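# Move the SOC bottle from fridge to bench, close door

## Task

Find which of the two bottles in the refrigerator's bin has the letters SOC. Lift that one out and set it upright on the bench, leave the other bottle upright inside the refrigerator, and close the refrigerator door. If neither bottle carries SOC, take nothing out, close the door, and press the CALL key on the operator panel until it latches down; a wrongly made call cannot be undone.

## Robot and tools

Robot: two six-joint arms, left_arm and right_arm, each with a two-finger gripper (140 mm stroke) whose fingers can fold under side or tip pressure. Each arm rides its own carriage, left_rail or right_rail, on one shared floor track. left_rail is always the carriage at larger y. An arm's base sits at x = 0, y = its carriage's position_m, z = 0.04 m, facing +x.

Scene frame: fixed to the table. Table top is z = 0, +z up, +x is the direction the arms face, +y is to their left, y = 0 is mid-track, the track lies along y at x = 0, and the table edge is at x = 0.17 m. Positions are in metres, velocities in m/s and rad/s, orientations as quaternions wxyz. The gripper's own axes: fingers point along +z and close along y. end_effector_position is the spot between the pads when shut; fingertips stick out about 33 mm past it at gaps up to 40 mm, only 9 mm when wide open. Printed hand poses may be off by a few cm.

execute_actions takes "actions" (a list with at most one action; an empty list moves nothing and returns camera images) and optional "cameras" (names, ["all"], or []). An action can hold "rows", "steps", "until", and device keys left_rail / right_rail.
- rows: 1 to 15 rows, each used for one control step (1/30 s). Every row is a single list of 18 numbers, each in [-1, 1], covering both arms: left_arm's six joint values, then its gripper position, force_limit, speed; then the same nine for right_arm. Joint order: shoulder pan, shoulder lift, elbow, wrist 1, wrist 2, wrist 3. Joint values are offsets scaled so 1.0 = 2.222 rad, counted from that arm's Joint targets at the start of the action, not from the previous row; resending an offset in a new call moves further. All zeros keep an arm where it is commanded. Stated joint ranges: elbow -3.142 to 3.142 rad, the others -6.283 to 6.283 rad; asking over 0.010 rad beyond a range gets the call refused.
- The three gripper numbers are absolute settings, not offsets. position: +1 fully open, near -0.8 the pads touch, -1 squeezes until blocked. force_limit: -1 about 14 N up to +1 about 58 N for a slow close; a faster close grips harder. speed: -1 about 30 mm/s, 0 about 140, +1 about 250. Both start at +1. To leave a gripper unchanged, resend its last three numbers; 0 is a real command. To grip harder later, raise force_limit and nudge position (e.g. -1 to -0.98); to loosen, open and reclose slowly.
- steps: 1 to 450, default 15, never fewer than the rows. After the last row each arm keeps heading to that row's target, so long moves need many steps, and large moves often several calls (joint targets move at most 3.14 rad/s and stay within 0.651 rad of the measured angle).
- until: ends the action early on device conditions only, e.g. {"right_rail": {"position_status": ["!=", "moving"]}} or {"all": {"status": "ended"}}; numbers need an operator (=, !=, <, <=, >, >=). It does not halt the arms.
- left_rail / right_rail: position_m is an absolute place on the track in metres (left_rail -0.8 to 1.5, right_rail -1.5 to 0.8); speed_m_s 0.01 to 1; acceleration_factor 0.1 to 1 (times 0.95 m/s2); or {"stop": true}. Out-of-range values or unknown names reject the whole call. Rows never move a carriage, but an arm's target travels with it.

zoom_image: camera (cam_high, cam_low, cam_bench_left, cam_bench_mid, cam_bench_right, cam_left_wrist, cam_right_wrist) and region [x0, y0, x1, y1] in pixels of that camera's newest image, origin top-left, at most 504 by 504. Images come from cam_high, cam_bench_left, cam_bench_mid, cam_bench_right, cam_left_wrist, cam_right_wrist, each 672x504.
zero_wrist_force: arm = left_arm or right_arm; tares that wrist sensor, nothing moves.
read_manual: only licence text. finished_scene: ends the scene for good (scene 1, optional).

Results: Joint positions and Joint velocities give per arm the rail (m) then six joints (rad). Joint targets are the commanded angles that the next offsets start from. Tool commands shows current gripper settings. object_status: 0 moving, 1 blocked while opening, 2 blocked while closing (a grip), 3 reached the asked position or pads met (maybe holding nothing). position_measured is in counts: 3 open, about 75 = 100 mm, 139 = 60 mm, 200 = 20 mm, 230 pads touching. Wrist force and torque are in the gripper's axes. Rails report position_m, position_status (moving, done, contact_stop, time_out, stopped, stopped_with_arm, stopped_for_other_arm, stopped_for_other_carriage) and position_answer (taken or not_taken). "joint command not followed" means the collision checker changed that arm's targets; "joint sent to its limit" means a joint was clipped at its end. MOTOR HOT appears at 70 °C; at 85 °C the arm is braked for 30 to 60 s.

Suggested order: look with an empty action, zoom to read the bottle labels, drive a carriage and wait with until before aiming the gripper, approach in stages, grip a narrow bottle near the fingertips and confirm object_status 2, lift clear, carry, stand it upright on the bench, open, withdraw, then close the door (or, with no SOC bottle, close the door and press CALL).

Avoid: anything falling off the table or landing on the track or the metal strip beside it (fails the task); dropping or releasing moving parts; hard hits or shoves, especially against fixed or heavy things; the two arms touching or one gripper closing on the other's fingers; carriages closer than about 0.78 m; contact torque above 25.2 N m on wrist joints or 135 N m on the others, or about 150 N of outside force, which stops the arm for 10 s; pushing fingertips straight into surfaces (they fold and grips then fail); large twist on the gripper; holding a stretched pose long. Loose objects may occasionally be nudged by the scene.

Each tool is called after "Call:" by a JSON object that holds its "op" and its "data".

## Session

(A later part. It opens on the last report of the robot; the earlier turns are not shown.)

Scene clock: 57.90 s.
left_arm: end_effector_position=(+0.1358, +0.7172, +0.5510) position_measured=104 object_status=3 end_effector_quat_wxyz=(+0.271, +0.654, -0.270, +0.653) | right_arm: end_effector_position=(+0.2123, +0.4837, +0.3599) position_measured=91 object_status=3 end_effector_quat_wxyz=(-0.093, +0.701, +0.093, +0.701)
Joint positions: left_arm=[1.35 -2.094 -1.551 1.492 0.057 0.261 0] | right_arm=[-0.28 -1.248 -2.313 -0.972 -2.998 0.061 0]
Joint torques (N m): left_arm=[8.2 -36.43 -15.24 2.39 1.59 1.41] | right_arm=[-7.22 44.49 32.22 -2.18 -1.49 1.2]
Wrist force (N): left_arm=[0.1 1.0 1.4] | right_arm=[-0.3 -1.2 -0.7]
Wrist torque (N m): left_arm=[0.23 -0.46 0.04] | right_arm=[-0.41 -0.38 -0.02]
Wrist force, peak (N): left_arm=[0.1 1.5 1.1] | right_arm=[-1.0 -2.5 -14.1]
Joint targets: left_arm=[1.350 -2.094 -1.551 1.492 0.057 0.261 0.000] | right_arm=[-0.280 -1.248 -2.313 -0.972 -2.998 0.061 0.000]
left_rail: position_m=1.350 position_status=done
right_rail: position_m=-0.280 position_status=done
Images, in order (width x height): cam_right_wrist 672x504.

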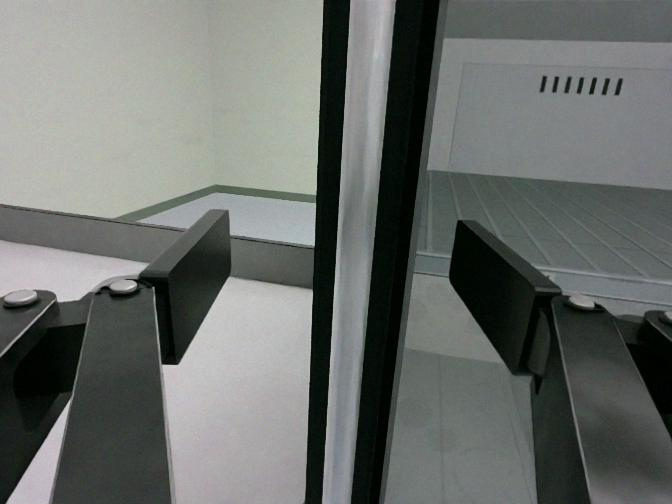

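Call:
{"op": "execute_actions", "data": {"actions": [{"right_rail":{"position_m":-0.288},"steps":40,"until":{"right_rail":{"position_status":["!=","moving"]}}}], "cameras": []}}

Call:
{"op": "execute_actions", "data": {"actions": [{"rows":[[0,0,0,0,0,0,0.2,-1,-0.5,0,0,0,0,0,0,-1,-1,-1]],"steps":100}], "cameras": []}}

Scene clock: 59.00 s.
left_arm: end_effector_position=(+0.1358, +0.7172, +0.5510) position_measured=104 object_status=3 end_effector_quat_wxyz=(+0.271, +0.654, -0.270, +0.653) | right_arm: end_effector_position=(+0.2124, +0.4757, +0.3599) position_measured=91 object_status=3 end_effector_quat_wxyz=(-0.092, +0.701, +0.093, +0.701)
Joint positions: left_arm=[1.35 -2.094 -1.551 1.492 0.057 0.261 0] | right_arm=[-0.288 -1.248 -2.313 -0.972 -2.998 0.061 0]
Joint torques (N m): left_arm=[9.11 -36.59 -15.62 2.3 1.72 1.24] | right_arm=[-6.89 51.64 30.09 -1.17 -0.37 1.28]
Wrist force (N): left_arm=[0.0 1.0 1.2] | right_arm=[-0.6 -1.3 -0.6]
Wrist torque (N m): left_arm=[0.24 -0.45 0.04] | right_arm=[-0.42 -0.33 -0.01]
Wrist force, peak (N): left_arm=[0.2 1.3 1.3] | right_arm=[-0.5 -2.6 -0.1]
Joint targets: left_arm=[1.350 -2.094 -1.551 1.492 0.057 0.261 0.000] | right_arm=[-0.288 -1.248 -2.313 -0.972 -2.998 0.061 0.000]
Tool commands: left_gripper/position=+0.2 left_gripper/force_limit=-1.0 left_gripper/speed=-0.5 right_gripper/position=+0.3 right_gripper/force_limit=-1.0 right_gripper/speed=-0.5
left_rail: position_m=1.350 position_status=done
right_rail: position_m=-0.288 position_status=done
No camera images: "cameras" was empty.

Scene clock: 62.53 s.
left_arm: end_effector_position=(+0.1358, +0.7172, +0.5510) position_measured=104 object_status=3 end_effector_quat_wxyz=(+0.271, +0.654, -0.270, +0.653) | right_arm: end_effector_position=(+0.2124, +0.4756, +0.3599) position_measured=204 object_status=2 end_effector_quat_wxyz=(-0.093, +0.701, +0.093, +0.701)
Joint positions: left_arm=[1.35 -2.094 -1.551 1.492 0.057 0.261 0] | right_arm=[-0.288 -1.248 -2.313 -0.972 -2.998 0.061 0]
Joint torques (N m): left_arm=[9.26 -36.32 -16.01 2.27 1.68 1.19] | right_arm=[-4.86 66.28 15.23 -4.41 10.29 0.8]
Wrist force (N): left_arm=[0.0 1.0 1.1] | right_arm=[0.1 -25.8 2.0]
Wrist torque (N m): left_arm=[0.25 -0.46 0.03] | right_arm=[0.22 -0.37 0.04]
Wrist force, peak (N): left_arm=[0.4 1.3 1.4] | right_arm=[0.0 -26.0 1.9]
Joint targets: left_arm=[1.350 -2.094 -1.551 1.492 0.057 0.261 0.000] | right_arm=[-0.288 -1.248 -2.313 -0.972 -2.998 0.061 0.000]
left_rail: position_m=1.350 position_status=done
right_rail: position_m=-0.288 position_status=done
No camera images: "cameras" was empty.

Call:
{"op": "execute_actions", "data": {"actions": [{"right_rail":{"position_m":-0.281,"speed_m_s":0.05},"steps":40,"until":{"right_rail":{"position_status":["!=","moving"]}}}], "cameras": ["cam_right_wrist"]}}

Scene clock: 63.93 s.
left_arm: end_effector_position=(+0.1358, +0.7172, +0.5510) position_measured=104 object_status=3 end_effector_quat_wxyz=(+0.271, +0.654, -0.270, +0.653) | right_arm: end_effector_position=(+0.2126, +0.4818, +0.3599) position_measured=205 object_status=2 end_effector_quat_wxyz=(-0.091, +0.701, +0.092, +0.701)
Joint positions: left_arm=[1.35 -2.094 -1.551 1.492 0.057 0.261 0] | right_arm=[-0.281 -1.248 -2.313 -0.972 -2.998 0.064 0]
Joint torques (N m): left_arm=[8.85 -36.26 -15.41 2.12 1.65 1.32] | right_arm=[-2.44 61.5 23.42 5.28 -13.01 0.65]
Wrist force (N): left_arm=[0.1 0.9 1.1] | right_arm=[-4.2 38.6 -21.2]
Wrist torque (N m): left_arm=[0.22 -0.46 0.04] | right_arm=[-1.64 -0.25 0.10]
Wrist force, peak (N): left_arm=[0.1 1.4 1.3] | right_arm=[-5.0 38.6 -25.3]
Joint targets: left_arm=[1.350 -2.094 -1.551 1.492 0.057 0.261 0.000] | right_arm=[-0.281 -1.248 -2.313 -0.972 -2.998 0.061 0.000]
Tool commands: left_gripper/position=+0.2 left_gripper/force_limit=-1.0 left_gripper/speed=-0.5 right_gripper/position=-1.0 right_gripper/force_limit=-1.0 right_gripper/speed=-1.0
left_rail: position_m=1.350 position_status=done
right_rail: position_m=-0.281 speed_m_s=0.05 position_status=done
Images, in order (width x height): cam_right_wrist 672x504.

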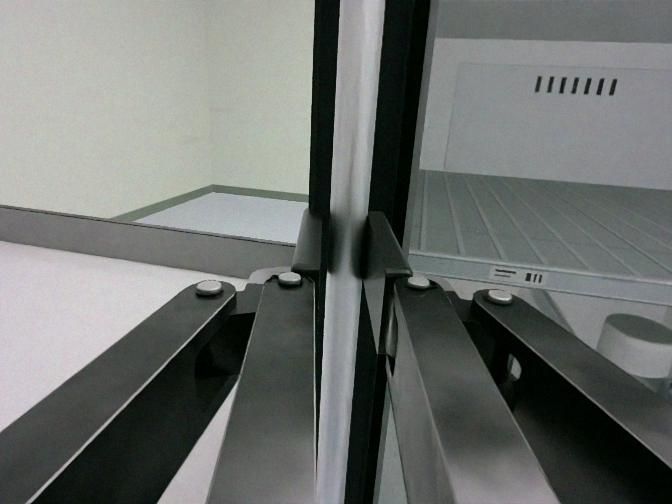

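Call:
{"op": "execute_actions", "data": {"actions": [{"right_rail":{"position_m":-0.2843},"steps":40,"until":{"right_rail":{"position_status":["!=","moving"]}}}], "cameras": []}}

Scene clock: 64.80 s.
left_arm: end_effector_position=(+0.1358, +0.7172, +0.5510) position_measured=104 object_status=3 end_effector_quat_wxyz=(+0.271, +0.654, -0.270, +0.653) | right_arm: end_effector_position=(+0.2124, +0.4794, +0.3600) position_measured=205 object_status=2 end_effector_quat_wxyz=(-0.093, +0.701, +0.092, +0.701)
Joint positions: left_arm=[1.35 -2.094 -1.551 1.492 0.057 0.261 0] | right_arm=[-0.284 -1.248 -2.313 -0.972 -2.998 0.061 0]
Joint torques (N m): left_arm=[9.09 -35.73 -15.76 2.18 1.56 1.16] | right_arm=[3.52 51.16 30.77 -1.77 1.08 0.71]
Wrist force (N): left_arm=[0.3 1.1 1.2] | right_arm=[-0.4 -0.2 0.0]
Wrist torque (N m): left_arm=[0.27 -0.50 0.04] | right_arm=[-0.46 -0.40 -0.01]
Wrist force, peak (N): left_arm=[0.0 1.1 1.4] | right_arm=[-3.8 39.0 -21.3]
Joint targets: left_arm=[1.350 -2.094 -1.551 1.492 0.057 0.261 0.000] | right_arm=[-0.284 -1.248 -2.313 -0.972 -2.998 0.061 0.000]
Tool commands: left_gripper/position=+0.2 left_gripper/force_limit=-1.0 left_gripper/speed=-0.5 right_gripper/position=-1.0 right_gripper/force_limit=-1.0 right_gripper/speed=-1.0
left_rail: position_m=1.350 position_status=done
right_rail: position_m=-0.284 speed_m_s=0.05 position_status=done
No camera images: "cameras" was empty.

Call:
{"op": "execute_actions", "data": {"actions": [{"rows":[[0,0,0,0,0,0,0.2,-1,-0.5,0.004,0.003,-0.005,0.002,0.001,0,-1,-1,-1],[0,0,0,0,0,0,0.2,-1,-0.5,0.009,0.007,-0.011,0.005,0.003,0,-1,-1,-1],[0,0,0,0,0,0,0.2,-1,-0.5,0.015,0.011,-0.019,0.008,0.004,0,-1,-1,-1],[0,0,0,0,0,0,0.2,-1,-0.5,0.022,0.016,-0.027,0.011,0.006,0,-1,-1,-1],[0,0,0,0,0,0,0.2,-1,-0.5,0.029,0.021,-0.036,0.015,0.008,0,-1,-1,-1],[0,0,0,0,0,0,0.2,-1,-0.5,0.037,0.027,-0.046,0.019,0.0105,0,-1,-1,-1],[0,0,0,0,0,0,0.2,-1,-0.5,0.045,0.033,-0.056,0.023,0.013,0,-1,-1,-1],[0,0,0,0,0,0,0.2,-1,-0.5,0.053,0.039,-0.066,0.027,0.015,0,-1,-1,-1],[0,0,0,0,0,0,0.2,-1,-0.5,0.060,0.044,-0.075,0.031,0.017,0,-1,-1,-1],[0,0,0,0,0,0,0.2,-1,-0.5,0.0662,0.0486,-0.0828,0.0342,0.0189,0,-1,-1,-1]],"steps":20}], "cameras": []}}

Call:
{"op": "execute_actions", "data": {"actions": [{"rows":[[0,0,0,0,0,0,0.2,-1,-0.5,0.005,0.004,-0.006,0.002,0.002,0,-1,-1,-1],[0,0,0,0,0,0,0.2,-1,-0.5,0.011,0.0085,-0.014,0.005,0.004,0,-1,-1,-1],[0,0,0,0,0,0,0.2,-1,-0.5,0.018,0.014,-0.023,0.009,0.0065,0,-1,-1,-1],[0,0,0,0,0,0,0.2,-1,-0.5,0.026,0.020,-0.033,0.0125,0.0095,0,-1,-1,-1],[0,0,0,0,0,0,0.2,-1,-0.5,0.034,0.027,-0.043,0.016,0.012,0,-1,-1,-1],[0,0,0,0,0,0,0.2,-1,-0.5,0.042,0.033,-0.053,0.020,0.015,0,-1,-1,-1],[0,0,0,0,0,0,0.2,-1,-0.5,0.050,0.040,-0.064,0.024,0.018,0,-1,-1,-1],[0,0,0,0,0,0,0.2,-1,-0.5,0.058,0.046,-0.074,0.028,0.021,0,-1,-1,-1],[0,0,0,0,0,0,0.2,-1,-0.5,0.066,0.052,-0.084,0.032,0.024,0,-1,-1,-1],[0,0,0,0,0,0,0.2,-1,-0.5,0.0733,0.0581,-0.0932,0.0351,0.0266,0,-1,-1,-1]],"steps":20}], "cameras": ["cam_right_wrist","cam_high"]}}

Scene clock: 69.47 s.
left_arm: end_effector_position=(+0.1358, +0.7172, +0.5510) position_measured=104 object_status=3 end_effector_quat_wxyz=(+0.271, +0.654, -0.270, +0.653) | right_arm: end_effector_position=(+0.1218, +0.4538, +0.3598) position_measured=205 object_status=2 end_effector_quat_wxyz=(-0.129, +0.695, +0.129, +0.695)
Joint positions: left_arm=[1.35 -2.094 -1.551 1.492 0.057 0.261 0] | right_arm=[-0.284 -1.101 -2.205 -1.155 -2.922 0.103 0]
Joint torques (N m): left_arm=[8.63 -36.24 -15.61 2.14 1.46 1.19] | right_arm=[7.19 63.85 9.27 1.73 1.44 0.32]
Wrist force (N): left_arm=[0.3 1.1 1.2] | right_arm=[-0.8 -2.6 0.0]
Wrist torque (N m): left_arm=[0.27 -0.50 0.03] | right_arm=[-0.71 -0.31 -0.01]
Wrist force, peak (N): left_arm=[0.1 1.2 1.5] | right_arm=[-1.3 6.7 5.5]
Joint targets: left_arm=[1.350 -2.094 -1.551 1.492 0.057 0.261 0.000] | right_arm=[-0.284 -1.101 -2.205 -1.156 -2.922 0.103 0.000]
left_rail: position_m=1.350 position_status=done
right_rail: position_m=-0.284 speed_m_s=0.05 position_status=done
No camera images: "cameras" was empty.

Scene clock: 70.50 s.
left_arm: end_effector_position=(+0.1358, +0.7172, +0.5510) position_measured=104 object_status=3 end_effector_quat_wxyz=(+0.271, +0.654, -0.270, +0.653) | right_arm: end_effector_position=(+0.0412, +0.4041, +0.3598) position_measured=205 object_status=2 end_effector_quat_wxyz=(-0.165, +0.688, +0.165, +0.688)
Joint positions: left_arm=[1.35 -2.094 -1.551 1.492 0.057 0.261 0] | right_arm=[-0.284 -0.938 -2.076 -1.362 -2.844 0.162 0]
Joint torques (N m): left_arm=[8.31 -36.47 -15.33 2.08 1.6 1.21] | right_arm=[8.25 56.77 8.53 1.5 1.34 0.09]
Wrist force (N): left_arm=[0.2 0.9 1.4] | right_arm=[-0.2 -2.6 0.2]
Wrist torque (N m): left_arm=[0.23 -0.48 0.03] | right_arm=[-0.70 -0.42 -0.04]
Wrist force, peak (N): left_arm=[-0.1 1.3 1.4] | right_arm=[-1.0 -3.0 2.0]
Joint targets: left_arm=[1.350 -2.094 -1.551 1.492 0.057 0.261 0.000] | right_arm=[-0.284 -0.938 -2.076 -1.363 -2.844 0.162 0.000]
left_rail: position_m=1.350 position_status=done
right_rail: position_m=-0.284 speed_m_s=0.05 position_status=done
Images, in order (width x height): cam_high 672x504, cam_right_wrist 672x504.

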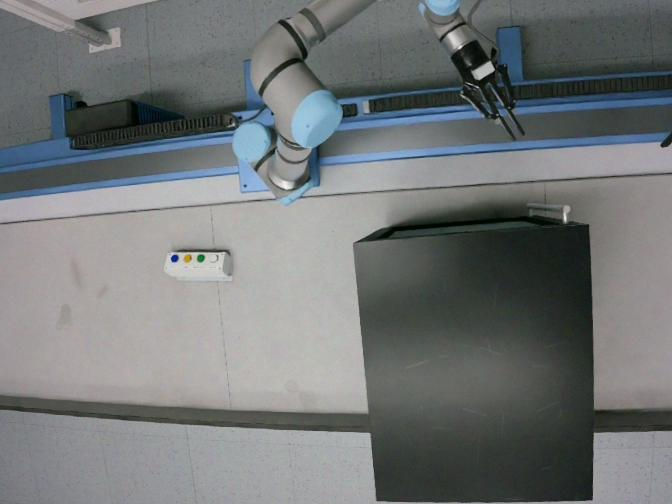

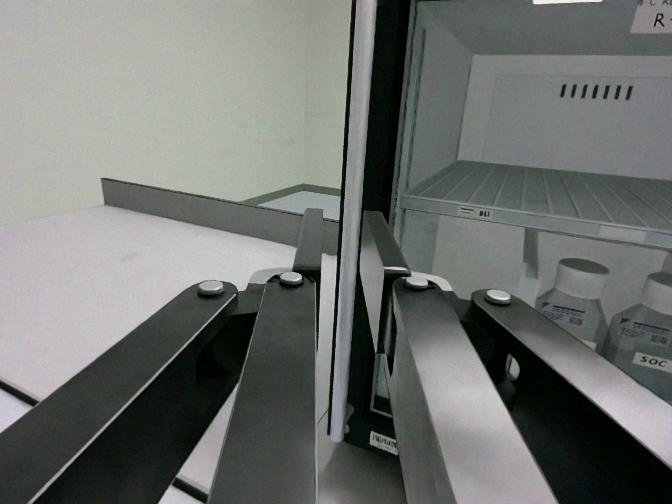

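Call:
{"op": "execute_actions", "data": {"actions": [{"rows":[[0,0,0,0,0,0,0.2,-1,-0.5,-0.0734,-0.0989,0.1622,-0.0633,0.0208,0,0.3,0.5,-0.5]],"steps":30}], "cameras": []}}

Call:
{"op": "execute_actions", "data": {"actions": [{"rows":[[0,0,0,0,0,0,0.2,-1,-0.5,-0.0661,-0.0081,0.0141,-0.006,-0.0661,0,0.3,0.5,-0.5]],"steps":25}], "cameras": ["cam_right_wrist"]}}

Call:
{"op": "execute_actions", "data": {"actions": [{"rows":[[0,0,0,0,0,0,0.2,-1,-0.5,0,0,0,0,0,0,-1,0.5,-1]],"steps":100}], "cameras": ["cam_right_wrist"]}}

Scene clock: 72.83 s.
left_arm: end_effector_position=(+0.1358, +0.7172, +0.5510) position_measured=104 object_status=3 end_effector_quat_wxyz=(+0.271, +0.654, -0.270, +0.653) | right_arm: end_effector_position=(+0.1162, +0.4534, +0.3597) position_measured=91 object_status=3 end_effector_quat_wxyz=(-0.092, +0.701, +0.092, +0.701)
Joint positions: left_arm=[1.35 -2.094 -1.551 1.492 0.057 0.261 0] | right_arm=[-0.284 -1.101 -2.296 -1.002 -2.985 0.208 0]
Joint torques (N m): left_arm=[8.18 -36.64 -15.87 2.01 1.63 1.05] | right_arm=[-7.23 43.9 31.54 -2.3 1.4 -0.05]
Wrist force (N): left_arm=[0.0 1.2 1.2] | right_arm=[-0.4 -2.7 -0.4]
Wrist torque (N m): left_arm=[0.29 -0.45 0.04] | right_arm=[-0.72 -0.35 0.00]
Wrist force, peak (N): left_arm=[0.2 1.3 1.5] | right_arm=[4.8 0.7 -10.4]
Joint targets: left_arm=[1.350 -2.094 -1.551 1.492 0.057 0.261 0.000] | right_arm=[-0.284 -1.101 -2.296 -1.002 -2.985 0.208 0.000]
left_rail: position_m=1.350 position_status=done
right_rail: position_m=-0.284 speed_m_s=0.05 position_status=done
No camera images: "cameras" was empty.

Scene clock: 73.87 s.
left_arm: end_effector_position=(+0.1358, +0.7172, +0.5510) position_measured=104 object_status=3 end_effector_quat_wxyz=(+0.271, +0.654, -0.270, +0.653) | right_arm: end_effector_position=(+0.2123, +0.4794, +0.3598) position_measured=91 object_status=3 end_effector_quat_wxyz=(-0.092, +0.701, +0.092, +0.701)
Joint positions: left_arm=[1.35 -2.094 -1.551 1.492 0.057 0.261 0] | right_arm=[-0.284 -1.248 -2.314 -0.971 -2.998 0.061 0]
Joint torques (N m): left_arm=[8.62 -35.98 -16.71 2.09 1.4 1.08] | right_arm=[-7.2 44.55 32.47 -2.13 -1.57 -0.08]
Wrist force (N): left_arm=[0.1 1.1 1.2] | right_arm=[-0.7 -2.4 -0.5]
Wrist torque (N m): left_arm=[0.25 -0.47 0.03] | right_arm=[-0.66 -0.29 -0.02]
Wrist force, peak (N): left_arm=[0.1 1.3 1.4] | right_arm=[-1.2 -3.5 -13.9]
Joint targets: left_arm=[1.350 -2.094 -1.551 1.492 0.057 0.261 0.000] | right_arm=[-0.284 -1.248 -2.314 -0.971 -2.998 0.061 0.000]
left_rail: position_m=1.350 position_status=done
right_rail: position_m=-0.284 speed_m_s=0.05 position_status=done
Images, in order (width x height): cam_right_wrist 672x504.

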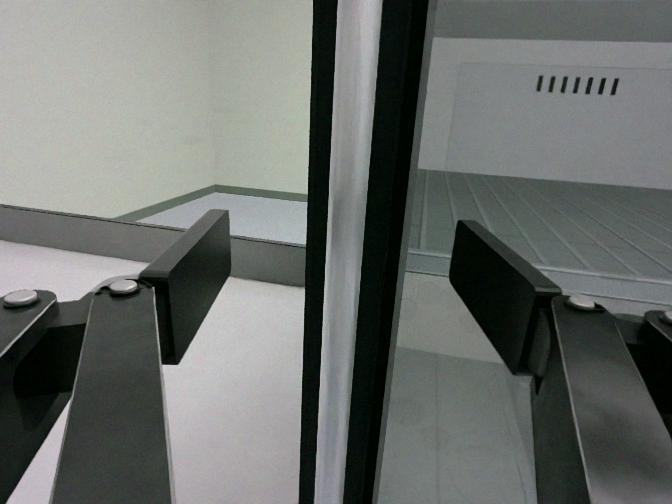

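Scene clock: 77.40 s.
left_arm: end_effector_position=(+0.1358, +0.7172, +0.5510) position_measured=104 object_status=3 end_effector_quat_wxyz=(+0.271, +0.654, -0.270, +0.653) | right_arm: end_effector_position=(+0.2124, +0.4794, +0.3598) position_measured=211 object_status=2 end_effector_quat_wxyz=(-0.092, +0.701, +0.092, +0.701)
Joint positions: left_arm=[1.35 -2.094 -1.551 1.492 0.057 0.261 0] | right_arm=[-0.284 -1.248 -2.314 -0.971 -2.998 0.061 0]
Joint torques (N m): left_arm=[8.72 -35.75 -16.11 2.13 1.44 1.03] | right_arm=[1.68 44.67 33.07 3.78 -9.66 -0.43]
Wrist force (N): left_arm=[-0.1 1.2 1.3] | right_arm=[-1.4 20.8 -16.2]
Wrist torque (N m): left_arm=[0.27 -0.43 0.03] | right_arm=[-1.28 -0.34 0.16]
Wrist force, peak (N): left_arm=[0.2 1.3 1.5] | right_arm=[-1.6 20.8 -16.3]
Joint targets: left_arm=[1.350 -2.094 -1.551 1.492 0.057 0.261 0.000] | right_arm=[-0.284 -1.248 -2.314 -0.971 -2.998 0.061 0.000]
left_rail: position_m=1.350 position_status=done
right_rail: position_m=-0.284 speed_m_s=0.05 position_status=done
Images, in order (width x height): cam_right_wrist 672x504.

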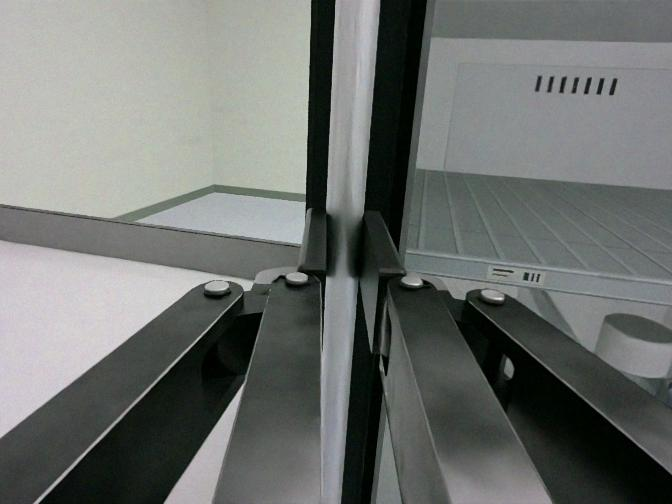

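Call:
{"op": "execute_actions", "data": {"actions": [{"rows":[[0,0,0,0,0,0,0.2,-1,-0.5,0.004,0.003,-0.005,0.002,0.001,0,-1,0.5,-1],[0,0,0,0,0,0,0.2,-1,-0.5,0.009,0.007,-0.011,0.005,0.003,0,-1,0.5,-1],[0,0,0,0,0,0,0.2,-1,-0.5,0.015,0.011,-0.019,0.008,0.004,0,-1,0.5,-1],[0,0,0,0,0,0,0.2,-1,-0.5,0.022,0.016,-0.027,0.011,0.006,0,-1,0.5,-1],[0,0,0,0,0,0,0.2,-1,-0.5,0.029,0.021,-0.036,0.015,0.008,0,-1,0.5,-1],[0,0,0,0,0,0,0.2,-1,-0.5,0.037,0.027,-0.046,0.019,0.0105,0,-1,0.5,-1],[0,0,0,0,0,0,0.2,-1,-0.5,0.045,0.033,-0.056,0.023,0.013,0,-1,0.5,-1],[0,0,0,0,0,0,0.2,-1,-0.5,0.053,0.039,-0.066,0.027,0.015,0,-1,0.5,-1],[0,0,0,0,0,0,0.2,-1,-0.5,0.060,0.044,-0.075,0.031,0.017,0,-1,0.5,-1],[0,0,0,0,0,0,0.2,-1,-0.5,0.0662,0.0486,-0.0828,0.0342,0.0189,0,-1,0.5,-1]],"steps":20}], "cameras": ["cam_right_wrist"]}}

Scene clock: 79.20 s.
left_arm: end_effector_position=(+0.1358, +0.7172, +0.5510) position_measured=104 object_status=3 end_effector_quat_wxyz=(+0.271, +0.654, -0.270, +0.653) | right_arm: end_effector_position=(+0.1217, +0.4539, +0.3596) position_measured=211 object_status=2 end_effector_quat_wxyz=(-0.129, +0.695, +0.129, +0.695)
Joint positions: left_arm=[1.35 -2.094 -1.551 1.492 0.057 0.261 0] | right_arm=[-0.284 -1.101 -2.206 -1.155 -2.922 0.103 0]
Joint torques (N m): left_arm=[8.98 -36.26 -16.32 2.12 1.55 1.08] | right_arm=[19.7 60.03 15.6 4.32 -9.3 -0.6]
Wrist force (N): left_arm=[0.1 1.3 1.3] | right_arm=[-3.6 28.3 1.3]
Wrist torque (N m): left_arm=[0.30 -0.46 0.03] | right_arm=[-1.20 -0.28 0.29]
Wrist force, peak (N): left_arm=[0.2 1.1 1.5] | right_arm=[-31.9 25.6 -4.9]
Joint targets: left_arm=[1.350 -2.094 -1.551 1.492 0.057 0.261 0.000] | right_arm=[-0.284 -1.101 -2.206 -1.155 -2.922 0.103 0.000]
left_rail: position_m=1.350 position_status=done
right_rail: position_m=-0.284 speed_m_s=0.05 position_status=done
Images, in order (width x height): cam_right_wrist 672x504.

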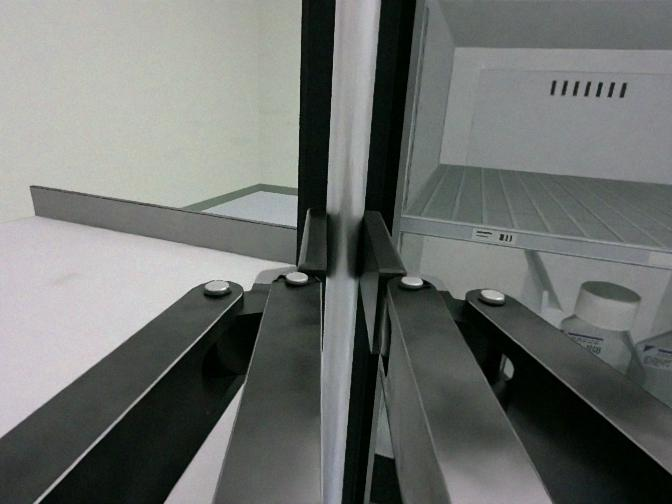

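Call:
{"op": "execute_actions", "data": {"actions": [{"right_rail":{"position_m":-0.2873},"steps":40,"until":{"right_rail":{"position_status":["!=","moving"]}}}], "cameras": []}}

Call:
{"op": "execute_actions", "data": {"actions": [{"rows":[[0,0,0,0,0,0,0.2,-1,-0.5,0.005,0.004,-0.006,0.002,0.002,0,-1,0.5,-1],[0,0,0,0,0,0,0.2,-1,-0.5,0.011,0.0085,-0.014,0.005,0.004,0,-1,0.5,-1],[0,0,0,0,0,0,0.2,-1,-0.5,0.018,0.014,-0.023,0.009,0.0065,0,-1,0.5,-1],[0,0,0,0,0,0,0.2,-1,-0.5,0.026,0.020,-0.033,0.0125,0.0095,0,-1,0.5,-1],[0,0,0,0,0,0,0.2,-1,-0.5,0.034,0.027,-0.043,0.016,0.012,0,-1,0.5,-1],[0,0,0,0,0,0,0.2,-1,-0.5,0.042,0.033,-0.053,0.020,0.015,0,-1,0.5,-1],[0,0,0,0,0,0,0.2,-1,-0.5,0.050,0.040,-0.064,0.024,0.018,0,-1,0.5,-1],[0,0,0,0,0,0,0.2,-1,-0.5,0.058,0.046,-0.074,0.028,0.021,0,-1,0.5,-1],[0,0,0,0,0,0,0.2,-1,-0.5,0.066,0.052,-0.084,0.032,0.024,0,-1,0.5,-1],[0,0,0,0,0,0,0.2,-1,-0.5,0.0733,0.0581,-0.0932,0.0351,0.0266,0,-1,0.5,-1]],"steps":20}], "cameras": []}}

Call:
{"op": "execute_actions", "data": {"actions": [{"rows":[[0,0,0,0,0,0,0.2,-1,-0.5,0.006,0.004,-0.006,0.002,0.003,0,-1,0.5,-1],[0,0,0,0,0,0,0.2,-1,-0.5,0.013,0.0095,-0.014,0.005,0.006,0,-1,0.5,-1],[0,0,0,0,0,0,0.2,-1,-0.5,0.021,0.0155,-0.023,0.0075,0.010,0,-1,0.5,-1],[0,0,0,0,0,0,0.2,-1,-0.5,0.030,0.0225,-0.033,0.011,0.0145,0,-1,0.5,-1],[0,0,0,0,0,0,0.2,-1,-0.5,0.039,0.0295,-0.0435,0.014,0.0185,0,-1,0.5,-1],[0,0,0,0,0,0,0.2,-1,-0.5,0.048,0.036,-0.0535,0.0175,0.023,0,-1,0.5,-1],[0,0,0,0,0,0,0.2,-1,-0.5,0.058,0.0435,-0.0645,0.021,0.028,0,-1,0.5,-1],[0,0,0,0,0,0,0.2,-1,-0.5,0.067,0.050,-0.0745,0.024,0.032,0,-1,0.5,-1],[0,0,0,0,0,0,0.2,-1,-0.5,0.076,0.057,-0.0845,0.0275,0.0365,0,-1,0.5,-1],[0,0,0,0,0,0,0.2,-1,-0.5,0.0837,0.063,-0.0936,0.0302,0.0401,0,-1,0.5,-1]],"steps":20}], "cameras": ["cam_right_wrist","cam_high"]}}

Scene clock: 82.00 s.
left_arm: end_effector_position=(+0.1358, +0.7172, +0.5510) position_measured=104 object_status=3 end_effector_quat_wxyz=(+0.271, +0.654, -0.270, +0.653) | right_arm: end_effector_position=(+0.1213, +0.4510, +0.3596) position_measured=211 object_status=2 end_effector_quat_wxyz=(-0.129, +0.695, +0.129, +0.695)
Joint positions: left_arm=[1.35 -2.094 -1.551 1.492 0.057 0.261 0] | right_arm=[-0.287 -1.1 -2.206 -1.155 -2.922 0.103 0]
Joint torques (N m): left_arm=[8.39 -36.34 -16.46 1.9 1.44 1.02] | right_arm=[-12.75 58.13 14.9 -4.75 10.63 -0.78]
Wrist force (N): left_arm=[0.1 1.2 1.3] | right_arm=[2.5 -27.6 2.1]
Wrist torque (N m): left_arm=[0.29 -0.47 0.03] | right_arm=[0.29 -0.40 0.18]
Wrist force, peak (N): left_arm=[0.4 1.3 1.5] | right_arm=[-2.2 28.6 1.9]
Joint targets: left_arm=[1.350 -2.094 -1.551 1.492 0.057 0.261 0.000] | right_arm=[-0.287 -1.101 -2.206 -1.155 -2.922 0.103 0.000]
Tool commands: left_gripper/position=+0.2 left_gripper/force_limit=-1.0 left_gripper/speed=-0.5 right_gripper/position=-1.0 right_gripper/force_limit=+0.5 right_gripper/speed=-1.0
left_rail: position_m=1.350 position_status=done
right_rail: position_m=-0.287 speed_m_s=0.05 position_status=done
No camera images: "cameras" was empty.

Scene clock: 83.03 s.
left_arm: end_effector_position=(+0.1358, +0.7172, +0.5510) position_measured=104 object_status=3 end_effector_quat_wxyz=(+0.271, +0.654, -0.270, +0.653) | right_arm: end_effector_position=(+0.0389, +0.4055, +0.3597) position_measured=211 object_status=2 end_effector_quat_wxyz=(-0.170, +0.686, +0.170, +0.686)
Joint positions: left_arm=[1.35 -2.094 -1.551 1.492 0.057 0.261 0] | right_arm=[-0.287 -0.938 -2.077 -1.362 -2.844 0.147 0]
Joint torques (N m): left_arm=[8.97 -35.96 -16.51 1.99 1.45 0.87] | right_arm=[-3.74 61.71 2.43 -1.39 13.03 -1]
Wrist force (N): left_arm=[0.1 1.1 1.1] | right_arm=[2.5 -34.2 -0.7]
Wrist torque (N m): left_arm=[0.27 -0.47 0.03] | right_arm=[0.42 -0.42 -0.02]
Wrist force, peak (N): left_arm=[0.2 1.5 1.4] | right_arm=[-29.5 -38.2 1.5]
Joint targets: left_arm=[1.350 -2.094 -1.551 1.492 0.057 0.261 0.000] | right_arm=[-0.287 -0.938 -2.077 -1.362 -2.844 0.162 0.000]
left_rail: position_m=1.350 position_status=done
right_rail: position_m=-0.287 speed_m_s=0.05 position_status=done
No camera images: "cameras" was empty.

Scene clock: 84.07 s.
left_arm: end_effector_position=(+0.1358, +0.7172, +0.5510) position_measured=104 object_status=3 end_effector_quat_wxyz=(+0.271, +0.654, -0.270, +0.653) | right_arm: end_effector_position=(-0.0331, +0.3432, +0.3596) position_measured=211 object_status=2 end_effector_quat_wxyz=(-0.213, +0.674, +0.214, +0.674)
Joint positions: left_arm=[1.35 -2.094 -1.551 1.492 0.057 0.261 0] | right_arm=[-0.287 -0.752 -1.937 -1.57 -2.777 0.206 0]
Joint torques (N m): left_arm=[9.33 -36.38 -16.12 2.02 1.42 0.88] | right_arm=[-5.11 56.68 0.95 -1.63 13.09 -0.92]
Wrist force (N): left_arm=[0.3 0.9 1.3] | right_arm=[-1.7 -34.6 -3.2]
Wrist torque (N m): left_arm=[0.23 -0.51 0.03] | right_arm=[0.37 -0.39 -0.02]
Wrist force, peak (N): left_arm=[0.2 1.1 1.6] | right_arm=[-42.9 -38.7 -2.2]
Joint targets: left_arm=[1.350 -2.094 -1.551 1.492 0.057 0.261 0.000] | right_arm=[-0.287 -0.752 -1.937 -1.570 -2.777 0.251 0.000]
left_rail: position_m=1.350 position_status=done
right_rail: position_m=-0.287 speed_m_s=0.05 position_status=done
Images, in order (width x height): cam_high 672x504, cam_right_wrist 672x504.

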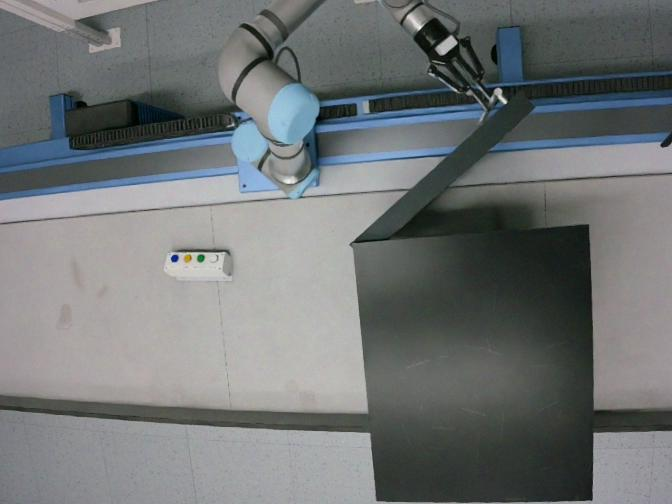

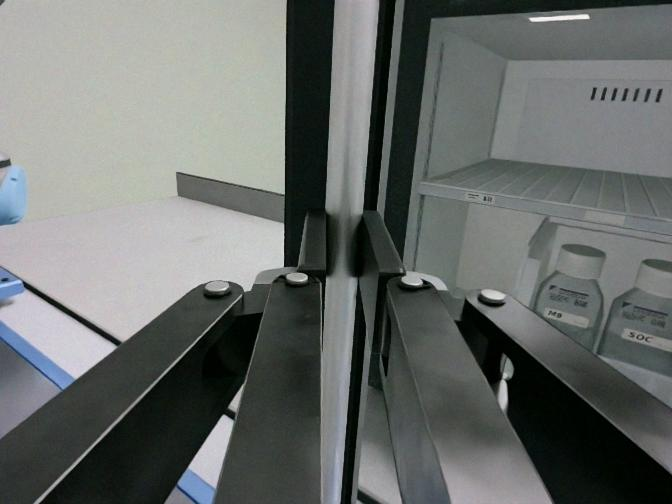

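Call:
{"op": "execute_actions", "data": {"actions": [{"rows":[[0,0,0,0,0,0,0.2,-1,-0.5,0.006,0.004,-0.006,0.0015,0.002,0,-1,0.5,-1],[0,0,0,0,0,0,0.2,-1,-0.5,0.014,0.010,-0.013,0.003,0.005,0,-1,0.5,-1],[0,0,0,0,0,0,0.2,-1,-0.5,0.023,0.0165,-0.022,0.0055,0.008,0,-1,0.5,-1],[0,0,0,0,0,0,0.2,-1,-0.5,0.033,0.024,-0.032,0.008,0.0115,0,-1,0.5,-1],[0,0,0,0,0,0,0.2,-1,-0.5,0.044,0.032,-0.042,0.0105,0.015,0,-1,0.5,-1],[0,0,0,0,0,0,0.2,-1,-0.5,0.055,0.040,-0.053,0.013,0.019,0,-1,0.5,-1],[0,0,0,0,0,0,0.2,-1,-0.5,0.066,0.048,-0.0635,0.016,0.023,0,-1,0.5,-1],[0,0,0,0,0,0,0.2,-1,-0.5,0.077,0.056,-0.074,0.0185,0.027,0,-1,0.5,-1],[0,0,0,0,0,0,0.2,-1,-0.5,0.087,0.063,-0.084,0.021,0.030,0,-1,0.5,-1],[0,0,0,0,0,0,0.2,-1,-0.5,0.0968,0.0702,-0.0932,0.0234,0.0338,0,-1,0.5,-1]],"steps":20}], "cameras": []}}

Call:
{"op": "execute_actions", "data": {"actions": [{"rows":[[0,0,0,0,0,0,0.2,-1,-0.5,0.007,0.005,-0.006,0.001,0.004,0,-1,0.5,-1],[0,0,0,0,0,0,0.2,-1,-0.5,0.016,0.011,-0.013,0.0015,0.010,0,-1,0.5,-1],[0,0,0,0,0,0,0.2,-1,-0.5,0.027,0.0185,-0.021,0.0025,0.0165,0,-1,0.5,-1],[0,0,0,0,0,0,0.2,-1,-0.5,0.039,0.027,-0.031,0.004,0.024,0,-1,0.5,-1],[0,0,0,0,0,0,0.2,-1,-0.5,0.052,0.036,-0.041,0.005,0.032,0,-1,0.5,-1],[0,0,0,0,0,0,0.2,-1,-0.5,0.066,0.045,-0.052,0.0065,0.040,0,-1,0.5,-1],[0,0,0,0,0,0,0.2,-1,-0.5,0.080,0.055,-0.063,0.008,0.049,0,-1,0.5,-1],[0,0,0,0,0,0,0.2,-1,-0.5,0.095,0.065,-0.074,0.009,0.058,0,-1,0.5,-1],[0,0,0,0,0,0,0.2,-1,-0.5,0.109,0.075,-0.085,0.0105,0.067,0,-1,0.5,-1],[0,0,0,0,0,0,0.2,-1,-0.5,0.1215,0.0833,-0.095,0.0117,0.0743,0,-1,0.5,-1]],"steps":20}], "cameras": ["cam_right_wrist","cam_high"]}}

Scene clock: 87.20 s.
left_arm: end_effector_position=(+0.1358, +0.7172, +0.5510) position_measured=104 object_status=3 end_effector_quat_wxyz=(+0.271, +0.654, -0.270, +0.653) | right_arm: end_effector_position=(-0.0890, +0.2687, +0.3598) position_measured=211 object_status=2 end_effector_quat_wxyz=(-0.260, +0.658, +0.260, +0.658) end_effector_velocity=(-0.002, -0.001, +0.000) end_effector_angular_velocity=(+0.000, +0.000, +0.005)
Joint positions: left_arm=[1.35 -2.094 -1.551 1.492 0.057 0.261 0] | right_arm=[-0.287 -0.537 -1.781 -1.777 -2.725 0.282 0]
Joint velocities: left_arm=[within noise] | right_arm=[0 0.005 0.002 -0.003 0.001 0.001 0]
Joint torques (N m): left_arm=[7.28 -36.22 -16.13 1.93 1.61 0.93] | right_arm=[-4.82 49.26 0.83 -1.94 13.04 -1.05]
Wrist force (N): left_arm=[0.2 1.0 1.3] | right_arm=[-4.1 -34.2 -5.3]
Wrist torque (N m): left_arm=[0.25 -0.49 0.03] | right_arm=[0.45 -0.30 -0.11]
Wrist force, peak (N): left_arm=[0.1 1.2 1.5] | right_arm=[-52.6 -38.3 -5.5]
Joint targets: left_arm=[1.350 -2.094 -1.551 1.492 0.057 0.261 0.000] | right_arm=[-0.287 -0.537 -1.781 -1.777 -2.725 0.326 0.000]
left_rail: position_m=1.350 position_status=done
right_rail: position_m=-0.287 speed_m_s=0.05 position_status=done
No camera images: "cameras" was empty.

Scene clock: 88.27 s.
left_arm: end_effector_position=(+0.1358, +0.7172, +0.5510) position_measured=104 object_status=3 end_effector_quat_wxyz=(+0.271, +0.654, -0.270, +0.653) | right_arm: end_effector_position=(-0.1277, +0.1845, +0.3598) position_measured=211 object_status=2 end_effector_quat_wxyz=(-0.313, +0.634, +0.313, +0.634) end_effector_velocity=(-0.002, -0.001, +0.000) end_effector_angular_velocity=(+0.000, +0.001, +0.004)
Joint positions: left_arm=[1.35 -2.094 -1.551 1.492 0.057 0.261 0] | right_arm=[-0.287 -0.267 -1.596 -1.988 -2.699 0.388 0]
Joint velocities: left_arm=[within noise] | right_arm=[0 0.005 0.002 -0.001 0 0 0]
Joint torques (N m): left_arm=[8.51 -37.07 -16.7 1.97 1.54 0.81] | right_arm=[-5.12 35.83 -2.74 -0.55 13.19 -0.97]
Wrist force (N): left_arm=[0.1 1.0 1.0] | right_arm=[15.2 -35.2 -7.2]
Wrist torque (N m): left_arm=[0.24 -0.47 0.04] | right_arm=[0.33 -0.55 -0.02]
Wrist force, peak (N): left_arm=[0.0 1.1 1.5] | right_arm=[-52.7 -39.7 -6.0]
Joint targets: left_arm=[1.350 -2.094 -1.551 1.492 0.057 0.261 0.000] | right_arm=[-0.287 -0.267 -1.596 -1.988 -2.699 0.492 0.000]
left_rail: position_m=1.350 position_status=done
right_rail: position_m=-0.287 speed_m_s=0.05 position_status=done
Images, in order (width x height): cam_high 672x504, cam_right_wrist 672x504.

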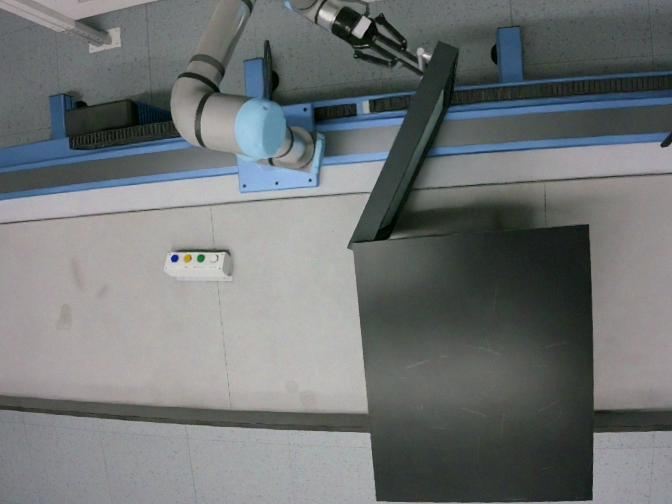

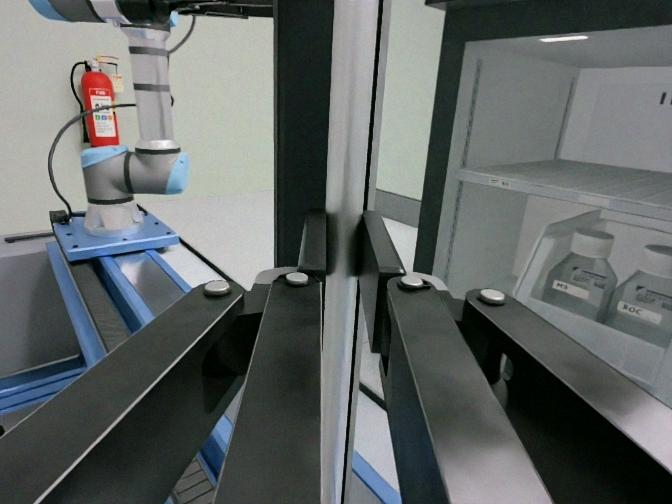

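Call:
{"op": "execute_actions", "data": {"actions": [{"rows":[[0,0,0,0,0,0,0.2,-1,-0.5,0.008,0.005,-0.004,-0.001,0.003,0,-1,0.5,-1],[0,0,0,0,0,0,0.2,-1,-0.5,0.018,0.011,-0.010,-0.001,0.007,0,-1,0.5,-1],[0,0,0,0,0,0,0.2,-1,-0.5,0.030,0.018,-0.016,-0.002,0.012,0,-1,0.5,-1],[0,0,0,0,0,0,0.2,-1,-0.5,0.045,0.026,-0.023,-0.003,0.018,0,-1,0.5,-1],[0,0,0,0,0,0,0.2,-1,-0.5,0.060,0.035,-0.031,-0.003,0.025,0,-1,0.5,-1],[0,0,0,0,0,0,0.2,-1,-0.5,0.076,0.044,-0.040,-0.004,0.032,0,-1,0.5,-1],[0,0,0,0,0,0,0.2,-1,-0.5,0.093,0.054,-0.048,-0.005,0.040,0,-1,0.5,-1],[0,0,0,0,0,0,0.2,-1,-0.5,0.110,0.064,-0.057,-0.006,0.048,0,-1,0.5,-1],[0,0,0,0,0,0,0.2,-1,-0.5,0.126,0.073,-0.066,-0.007,0.055,0,-1,0.5,-1],[0,0,0,0,0,0,0.2,-1,-0.5,0.141,0.082,-0.074,-0.008,0.061,0,-1,0.5,-1],[0,0,0,0,0,0,0.2,-1,-0.5,0.154,0.089,-0.080,-0.009,0.067,0,-1,0.5,-1],[0,0,0,0,0,0,0.2,-1,-0.5,0.1634,0.0945,-0.0851,-0.0095,0.0711,0,-1,0.5,-1]],"steps":22}], "cameras": ["cam_right_wrist","cam_high","cam_left_wrist"]}}

Scene clock: 90.47 s.
left_arm: end_effector_position=(+0.1358, +0.7172, +0.5510) position_measured=104 object_status=3 end_effector_quat_wxyz=(+0.271, +0.654, -0.270, +0.653) | right_arm: end_effector_position=(-0.1478, +0.0947, +0.3601) position_measured=211 object_status=2 end_effector_quat_wxyz=(-0.367, +0.604, +0.367, +0.604)
Joint positions: left_arm=[1.35 -2.094 -1.551 1.492 0.057 0.261 0] | right_arm=[-0.287 0.096 -1.386 -2.177 -2.72 0.575 0]
Joint torques (N m): left_arm=[8.91 -36.41 -17.18 1.96 1.33 0.86] | right_arm=[-2.74 26.45 -4.11 -3.25 13 -1.06]
Wrist force (N): left_arm=[0.3 0.9 1.4] | right_arm=[20.8 -35.1 -8.3]
Wrist torque (N m): left_arm=[0.22 -0.52 0.04] | right_arm=[0.27 -0.71 -0.01]
Wrist force, peak (N): left_arm=[0.4 1.1 1.6] | right_arm=[-51.2 -39.0 -8.2]
Joint targets: left_arm=[1.350 -2.094 -1.551 1.492 0.057 0.261 0.000] | right_arm=[-0.287 0.096 -1.386 -2.177 -2.720 0.650 0.000]
left_rail: position_m=1.350 position_status=done
right_rail: position_m=-0.287 speed_m_s=0.05 position_status=done
Images, in order (width x height): cam_high 672x504, cam_left_wrist 672x504, cam_right_wrist 672x504.

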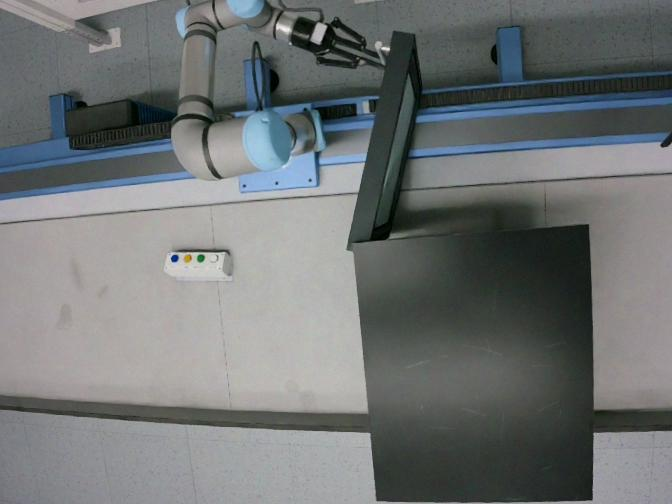

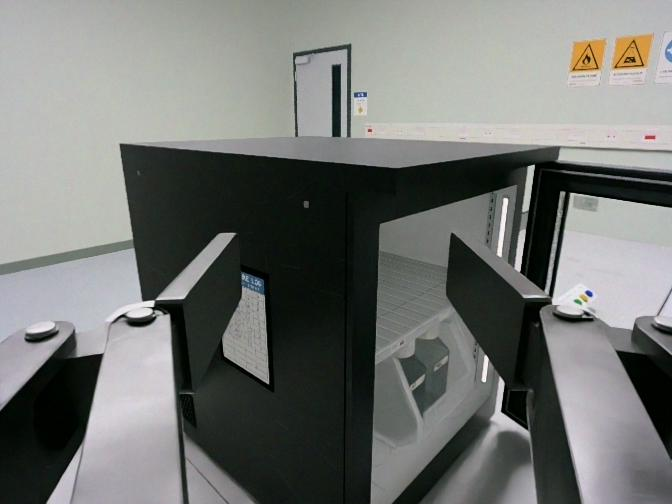

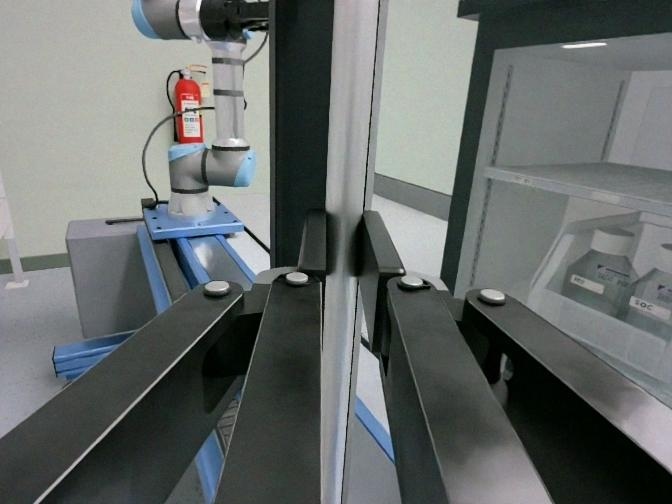

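Call:
{"op": "execute_actions", "data": {"actions": [{"rows":[[-0.1053,-0.0837,0.302,-0.2174,-0.3794,0,0.2,-1,-0.5,0,0,0,0,-0.0338,0,-1,0.5,-1]],"steps":45}], "cameras": []}}

Call:
{"op": "execute_actions", "data": {"actions": [{"left_rail":{"position_m":0.65},"steps":150,"until":{"left_rail":{"position_status":["!=","moving"]}}}], "cameras": ["cam_left_wrist","cam_high"]}}

Scene clock: 93.57 s.
left_arm: end_effector_position=(+0.2063, +0.9958, +0.3599) position_measured=104 object_status=3 end_effector_quat_wxyz=(+0.062, +0.704, -0.062, +0.704) | right_arm: end_effector_position=(-0.1481, +0.0947, +0.3601) position_measured=211 object_status=2 end_effector_quat_wxyz=(-0.367, +0.604, +0.368, +0.604)
Joint positions: left_arm=[1.35 -2.328 -1.737 2.163 -0.426 -0.582 0] | right_arm=[-0.287 0.096 -1.386 -2.177 -2.72 0.574 0]
Joint torques (N m): left_arm=[-9.52 -23.87 -10.94 -1.22 -1.51 0.76] | right_arm=[-3.64 20.54 8.39 -1.49 7.75 -1.02]
Wrist force (N): left_arm=[0.4 1.1 1.6] | right_arm=[18.9 -28.0 -6.3]
Wrist torque (N m): left_arm=[0.26 -0.55 0.02] | right_arm=[0.12 -0.73 -0.01]
Wrist force, peak (N): left_arm=[10.5 6.1 -2.5] | right_arm=[21.0 -34.9 -8.3]
Joint targets: left_arm=[1.350 -2.328 -1.737 2.163 -0.426 -0.582 0.000] | right_arm=[-0.287 0.096 -1.386 -2.177 -2.720 0.574 0.000]
left_rail: position_m=1.350 position_status=done
right_rail: position_m=-0.287 speed_m_s=0.05 position_status=done
No camera images: "cameras" was empty.

Scene clock: 95.57 s.
left_arm: end_effector_position=(+0.2063, +0.2958, +0.3599) position_measured=104 object_status=3 end_effector_quat_wxyz=(+0.062, +0.704, -0.062, +0.704) | right_arm: end_effector_position=(-0.1481, +0.0947, +0.3601) position_measured=211 object_status=2 end_effector_quat_wxyz=(-0.367, +0.604, +0.368, +0.604)
Joint positions: left_arm=[0.65 -2.328 -1.737 2.164 -0.426 -0.582 0] | right_arm=[-0.287 0.096 -1.386 -2.177 -2.72 0.574 0]
Joint torques (N m): left_arm=[-5.39 -2.38 -23.48 1.46 1.26 0.64] | right_arm=[-3.04 14.63 18.61 0.2 7.64 -0.89]
Wrist force (N): left_arm=[0.4 1.1 1.4] | right_arm=[18.8 -28.1 -6.5]
Wrist torque (N m): left_arm=[0.26 -0.55 0.03] | right_arm=[0.13 -0.70 -0.01]
Wrist force, peak (N): left_arm=[0.7 2.5 1.7] | right_arm=[19.0 -28.3 -6.6]
Joint targets: left_arm=[0.650 -2.328 -1.737 2.163 -0.426 -0.582 0.000] | right_arm=[-0.287 0.096 -1.386 -2.177 -2.720 0.574 0.000]
Tool commands: left_gripper/position=+0.2 left_gripper/force_limit=-1.0 left_gripper/speed=-0.5 right_gripper/position=-1.0 right_gripper/force_limit=+0.5 right_gripper/speed=-1.0
left_rail: position_m=0.650 position_status=done
right_rail: position_m=-0.287 speed_m_s=0.05 position_status=done
Images, in order (width x height): cam_high 672x504, cam_left_wrist 672x504.

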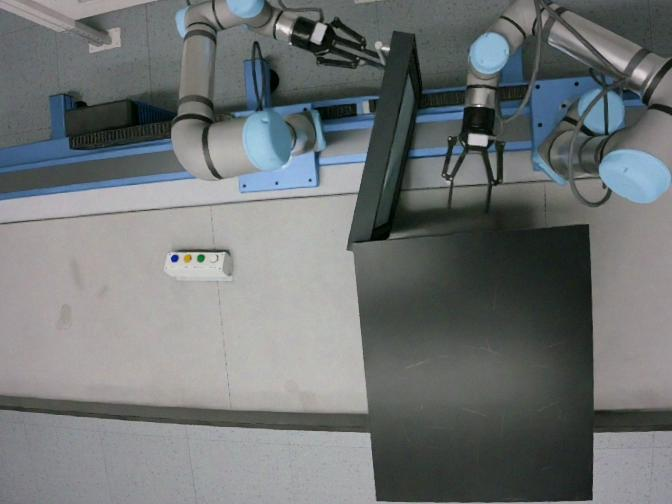

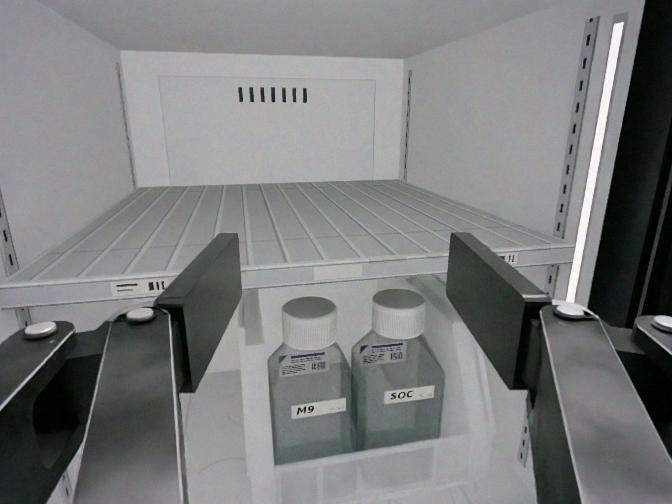

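Call:
{"op": "execute_actions", "data": {"actions": [{"rows":[[0,0.0754,0.0715,-0.1469,0,0,0.2,-1,-0.5,0,0,0,0,0,0,-1,0.5,-1]],"steps":30}], "cameras": ["cam_left_wrist"]}}

Scene clock: 98.13 s.
left_arm: end_effector_position=(+0.2063, +0.2957, +0.2598) position_measured=104 object_status=3 end_effector_quat_wxyz=(+0.062, +0.704, -0.062, +0.704) | right_arm: end_effector_position=(-0.1481, +0.0947, +0.3601) position_measured=211 object_status=2 end_effector_quat_wxyz=(-0.367, +0.604, +0.368, +0.604)
Joint positions: left_arm=[0.65 -2.328 -1.57 2.322 -0.752 -0.582 0] | right_arm=[-0.287 0.096 -1.386 -2.177 -2.72 0.574 0]
Joint torques (N m): left_arm=[4.04 -4.77 -7.11 -1.21 1.18 0.68] | right_arm=[-4 9.16 19.18 0.85 8.03 -0.87]
Wrist force (N): left_arm=[0.4 0.8 1.3] | right_arm=[19.0 -28.1 -6.4]
Wrist torque (N m): left_arm=[0.19 -0.56 0.03] | right_arm=[0.10 -0.75 -0.02]
Wrist force, peak (N): left_arm=[12.4 0.9 1.7] | right_arm=[18.8 -28.7 -6.3]
Joint targets: left_arm=[0.650 -2.328 -1.570 2.322 -0.752 -0.582 0.000] | right_arm=[-0.287 0.096 -1.386 -2.177 -2.720 0.574 0.000]
left_rail: position_m=0.650 position_status=done
right_rail: position_m=-0.287 speed_m_s=0.05 position_status=done
Images, in order (width x height): cam_left_wrist 672x504.

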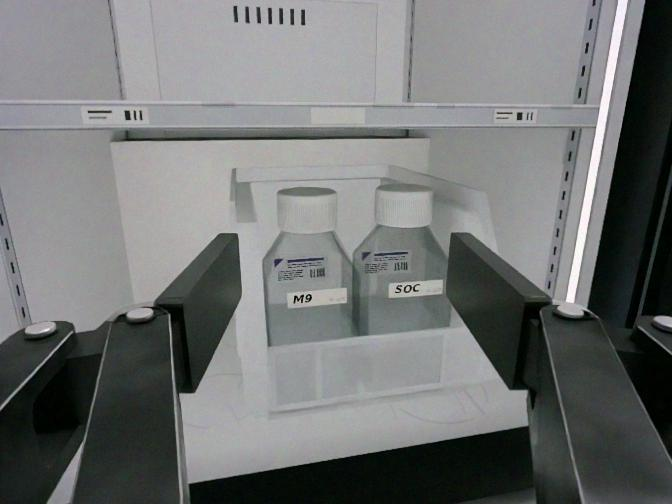

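Call:
{"op": "zoom_image", "data": {"camera": "cam_left_wrist", "region": [220, 90, 520, 450]}}

Scaled by 1.400 from the camera's 672x504 image, which has a finer 960x720 frame.

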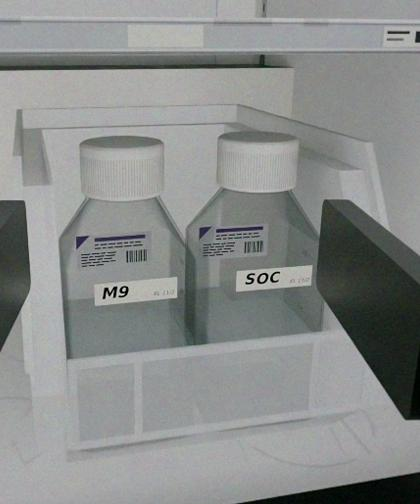

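Call:
{"op": "execute_actions", "data": {"actions": [{"left_rail":{"position_m":0.75},"steps":150,"until":{"left_rail":{"position_status":["!=","moving"]}}}], "cameras": []}}

Call:
{"op": "execute_actions", "data": {"actions": [{"rows":[[0.2255,0.1085,-0.2543,-0.2876,0.0684,0.4127,-0.05,-1,-0.5,0,0,0,0,0,0,-1,0.5,-1]],"steps":40}], "cameras": ["cam_left_wrist"]}}

Scene clock: 114.37 s.
left_arm: end_effector_position=(+0.2063, +0.3957, +0.2598) position_measured=104 object_status=3 end_effector_quat_wxyz=(+0.062, +0.704, -0.062, +0.704) | right_arm: end_effector_position=(-0.1481, +0.0947, +0.3601) position_measured=211 object_status=2 end_effector_quat_wxyz=(-0.367, +0.604, +0.368, +0.604)
Joint positions: left_arm=[0.75 -2.328 -1.57 2.322 -0.752 -0.582 0] | right_arm=[-0.287 0.096 -1.386 -2.177 -2.72 0.574 0]
Joint torques (N m): left_arm=[7.99 -13.74 -14.38 0.51 1 0.54] | right_arm=[-3.63 6.07 19.24 0.76 8.91 -0.85]
Wrist force (N): left_arm=[0.2 1.0 1.3] | right_arm=[18.6 -28.1 -6.6]
Wrist torque (N m): left_arm=[0.25 -0.52 0.03] | right_arm=[0.11 -0.68 -0.02]
Wrist force, peak (N): left_arm=[0.5 2.6 1.9] | right_arm=[18.9 -28.7 -6.3]
Joint targets: left_arm=[0.750 -2.328 -1.570 2.322 -0.752 -0.582 0.000] | right_arm=[-0.287 0.096 -1.386 -2.177 -2.720 0.574 0.000]
Tool commands: left_gripper/position=+0.2 left_gripper/force_limit=-1.0 left_gripper/speed=-0.5 right_gripper/position=-1.0 right_gripper/force_limit=+0.5 right_gripper/speed=-1.0
left_rail: position_m=0.750 position_status=done
right_rail: position_m=-0.287 speed_m_s=0.05 position_status=done
No camera images: "cameras" was empty.

Scene clock: 115.90 s.
left_arm: end_effector_position=(+0.2844, +0.1934, +0.2889) position_measured=135 object_status=3 end_effector_quat_wxyz=(+0.000, +0.819, +0.000, +0.574) | right_arm: end_effector_position=(-0.1481, +0.0947, +0.3601) position_measured=211 object_status=2 end_effector_quat_wxyz=(-0.367, +0.604, +0.367, +0.604)
Joint positions: left_arm=[0.75 -1.827 -1.329 1.757 -1.391 -0.43 0.916] | right_arm=[-0.287 0.096 -1.386 -2.177 -2.72 0.574 0]
Joint torques (N m): left_arm=[9.62 -15.53 -46.02 -8.82 1.58 1.84] | right_arm=[-20.75 6.2 0.27 -5.83 -2.86 -0.93]
Wrist force (N): left_arm=[0.4 0.5 1.5] | right_arm=[2.4 4.9 -50.3]
Wrist torque (N m): left_arm=[0.13 -0.53 0.02] | right_arm=[-0.03 -1.09 0.06]
Wrist force, peak (N): left_arm=[2.6 -9.6 -0.3] | right_arm=[20.8 -19.6 -46.0]
Joint targets: left_arm=[0.750 -1.827 -1.329 1.757 -1.391 -0.430 0.917] | right_arm=[-0.287 0.096 -1.386 -2.177 -2.720 0.574 0.000]
left_rail: position_m=0.750 position_status=done
right_rail: position_m=-0.287 speed_m_s=0.05 position_status=done
Images, in order (width x height): cam_left_wrist 672x504.

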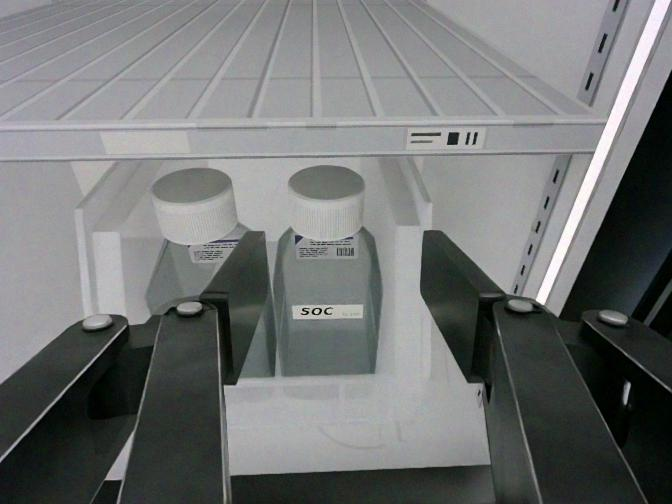

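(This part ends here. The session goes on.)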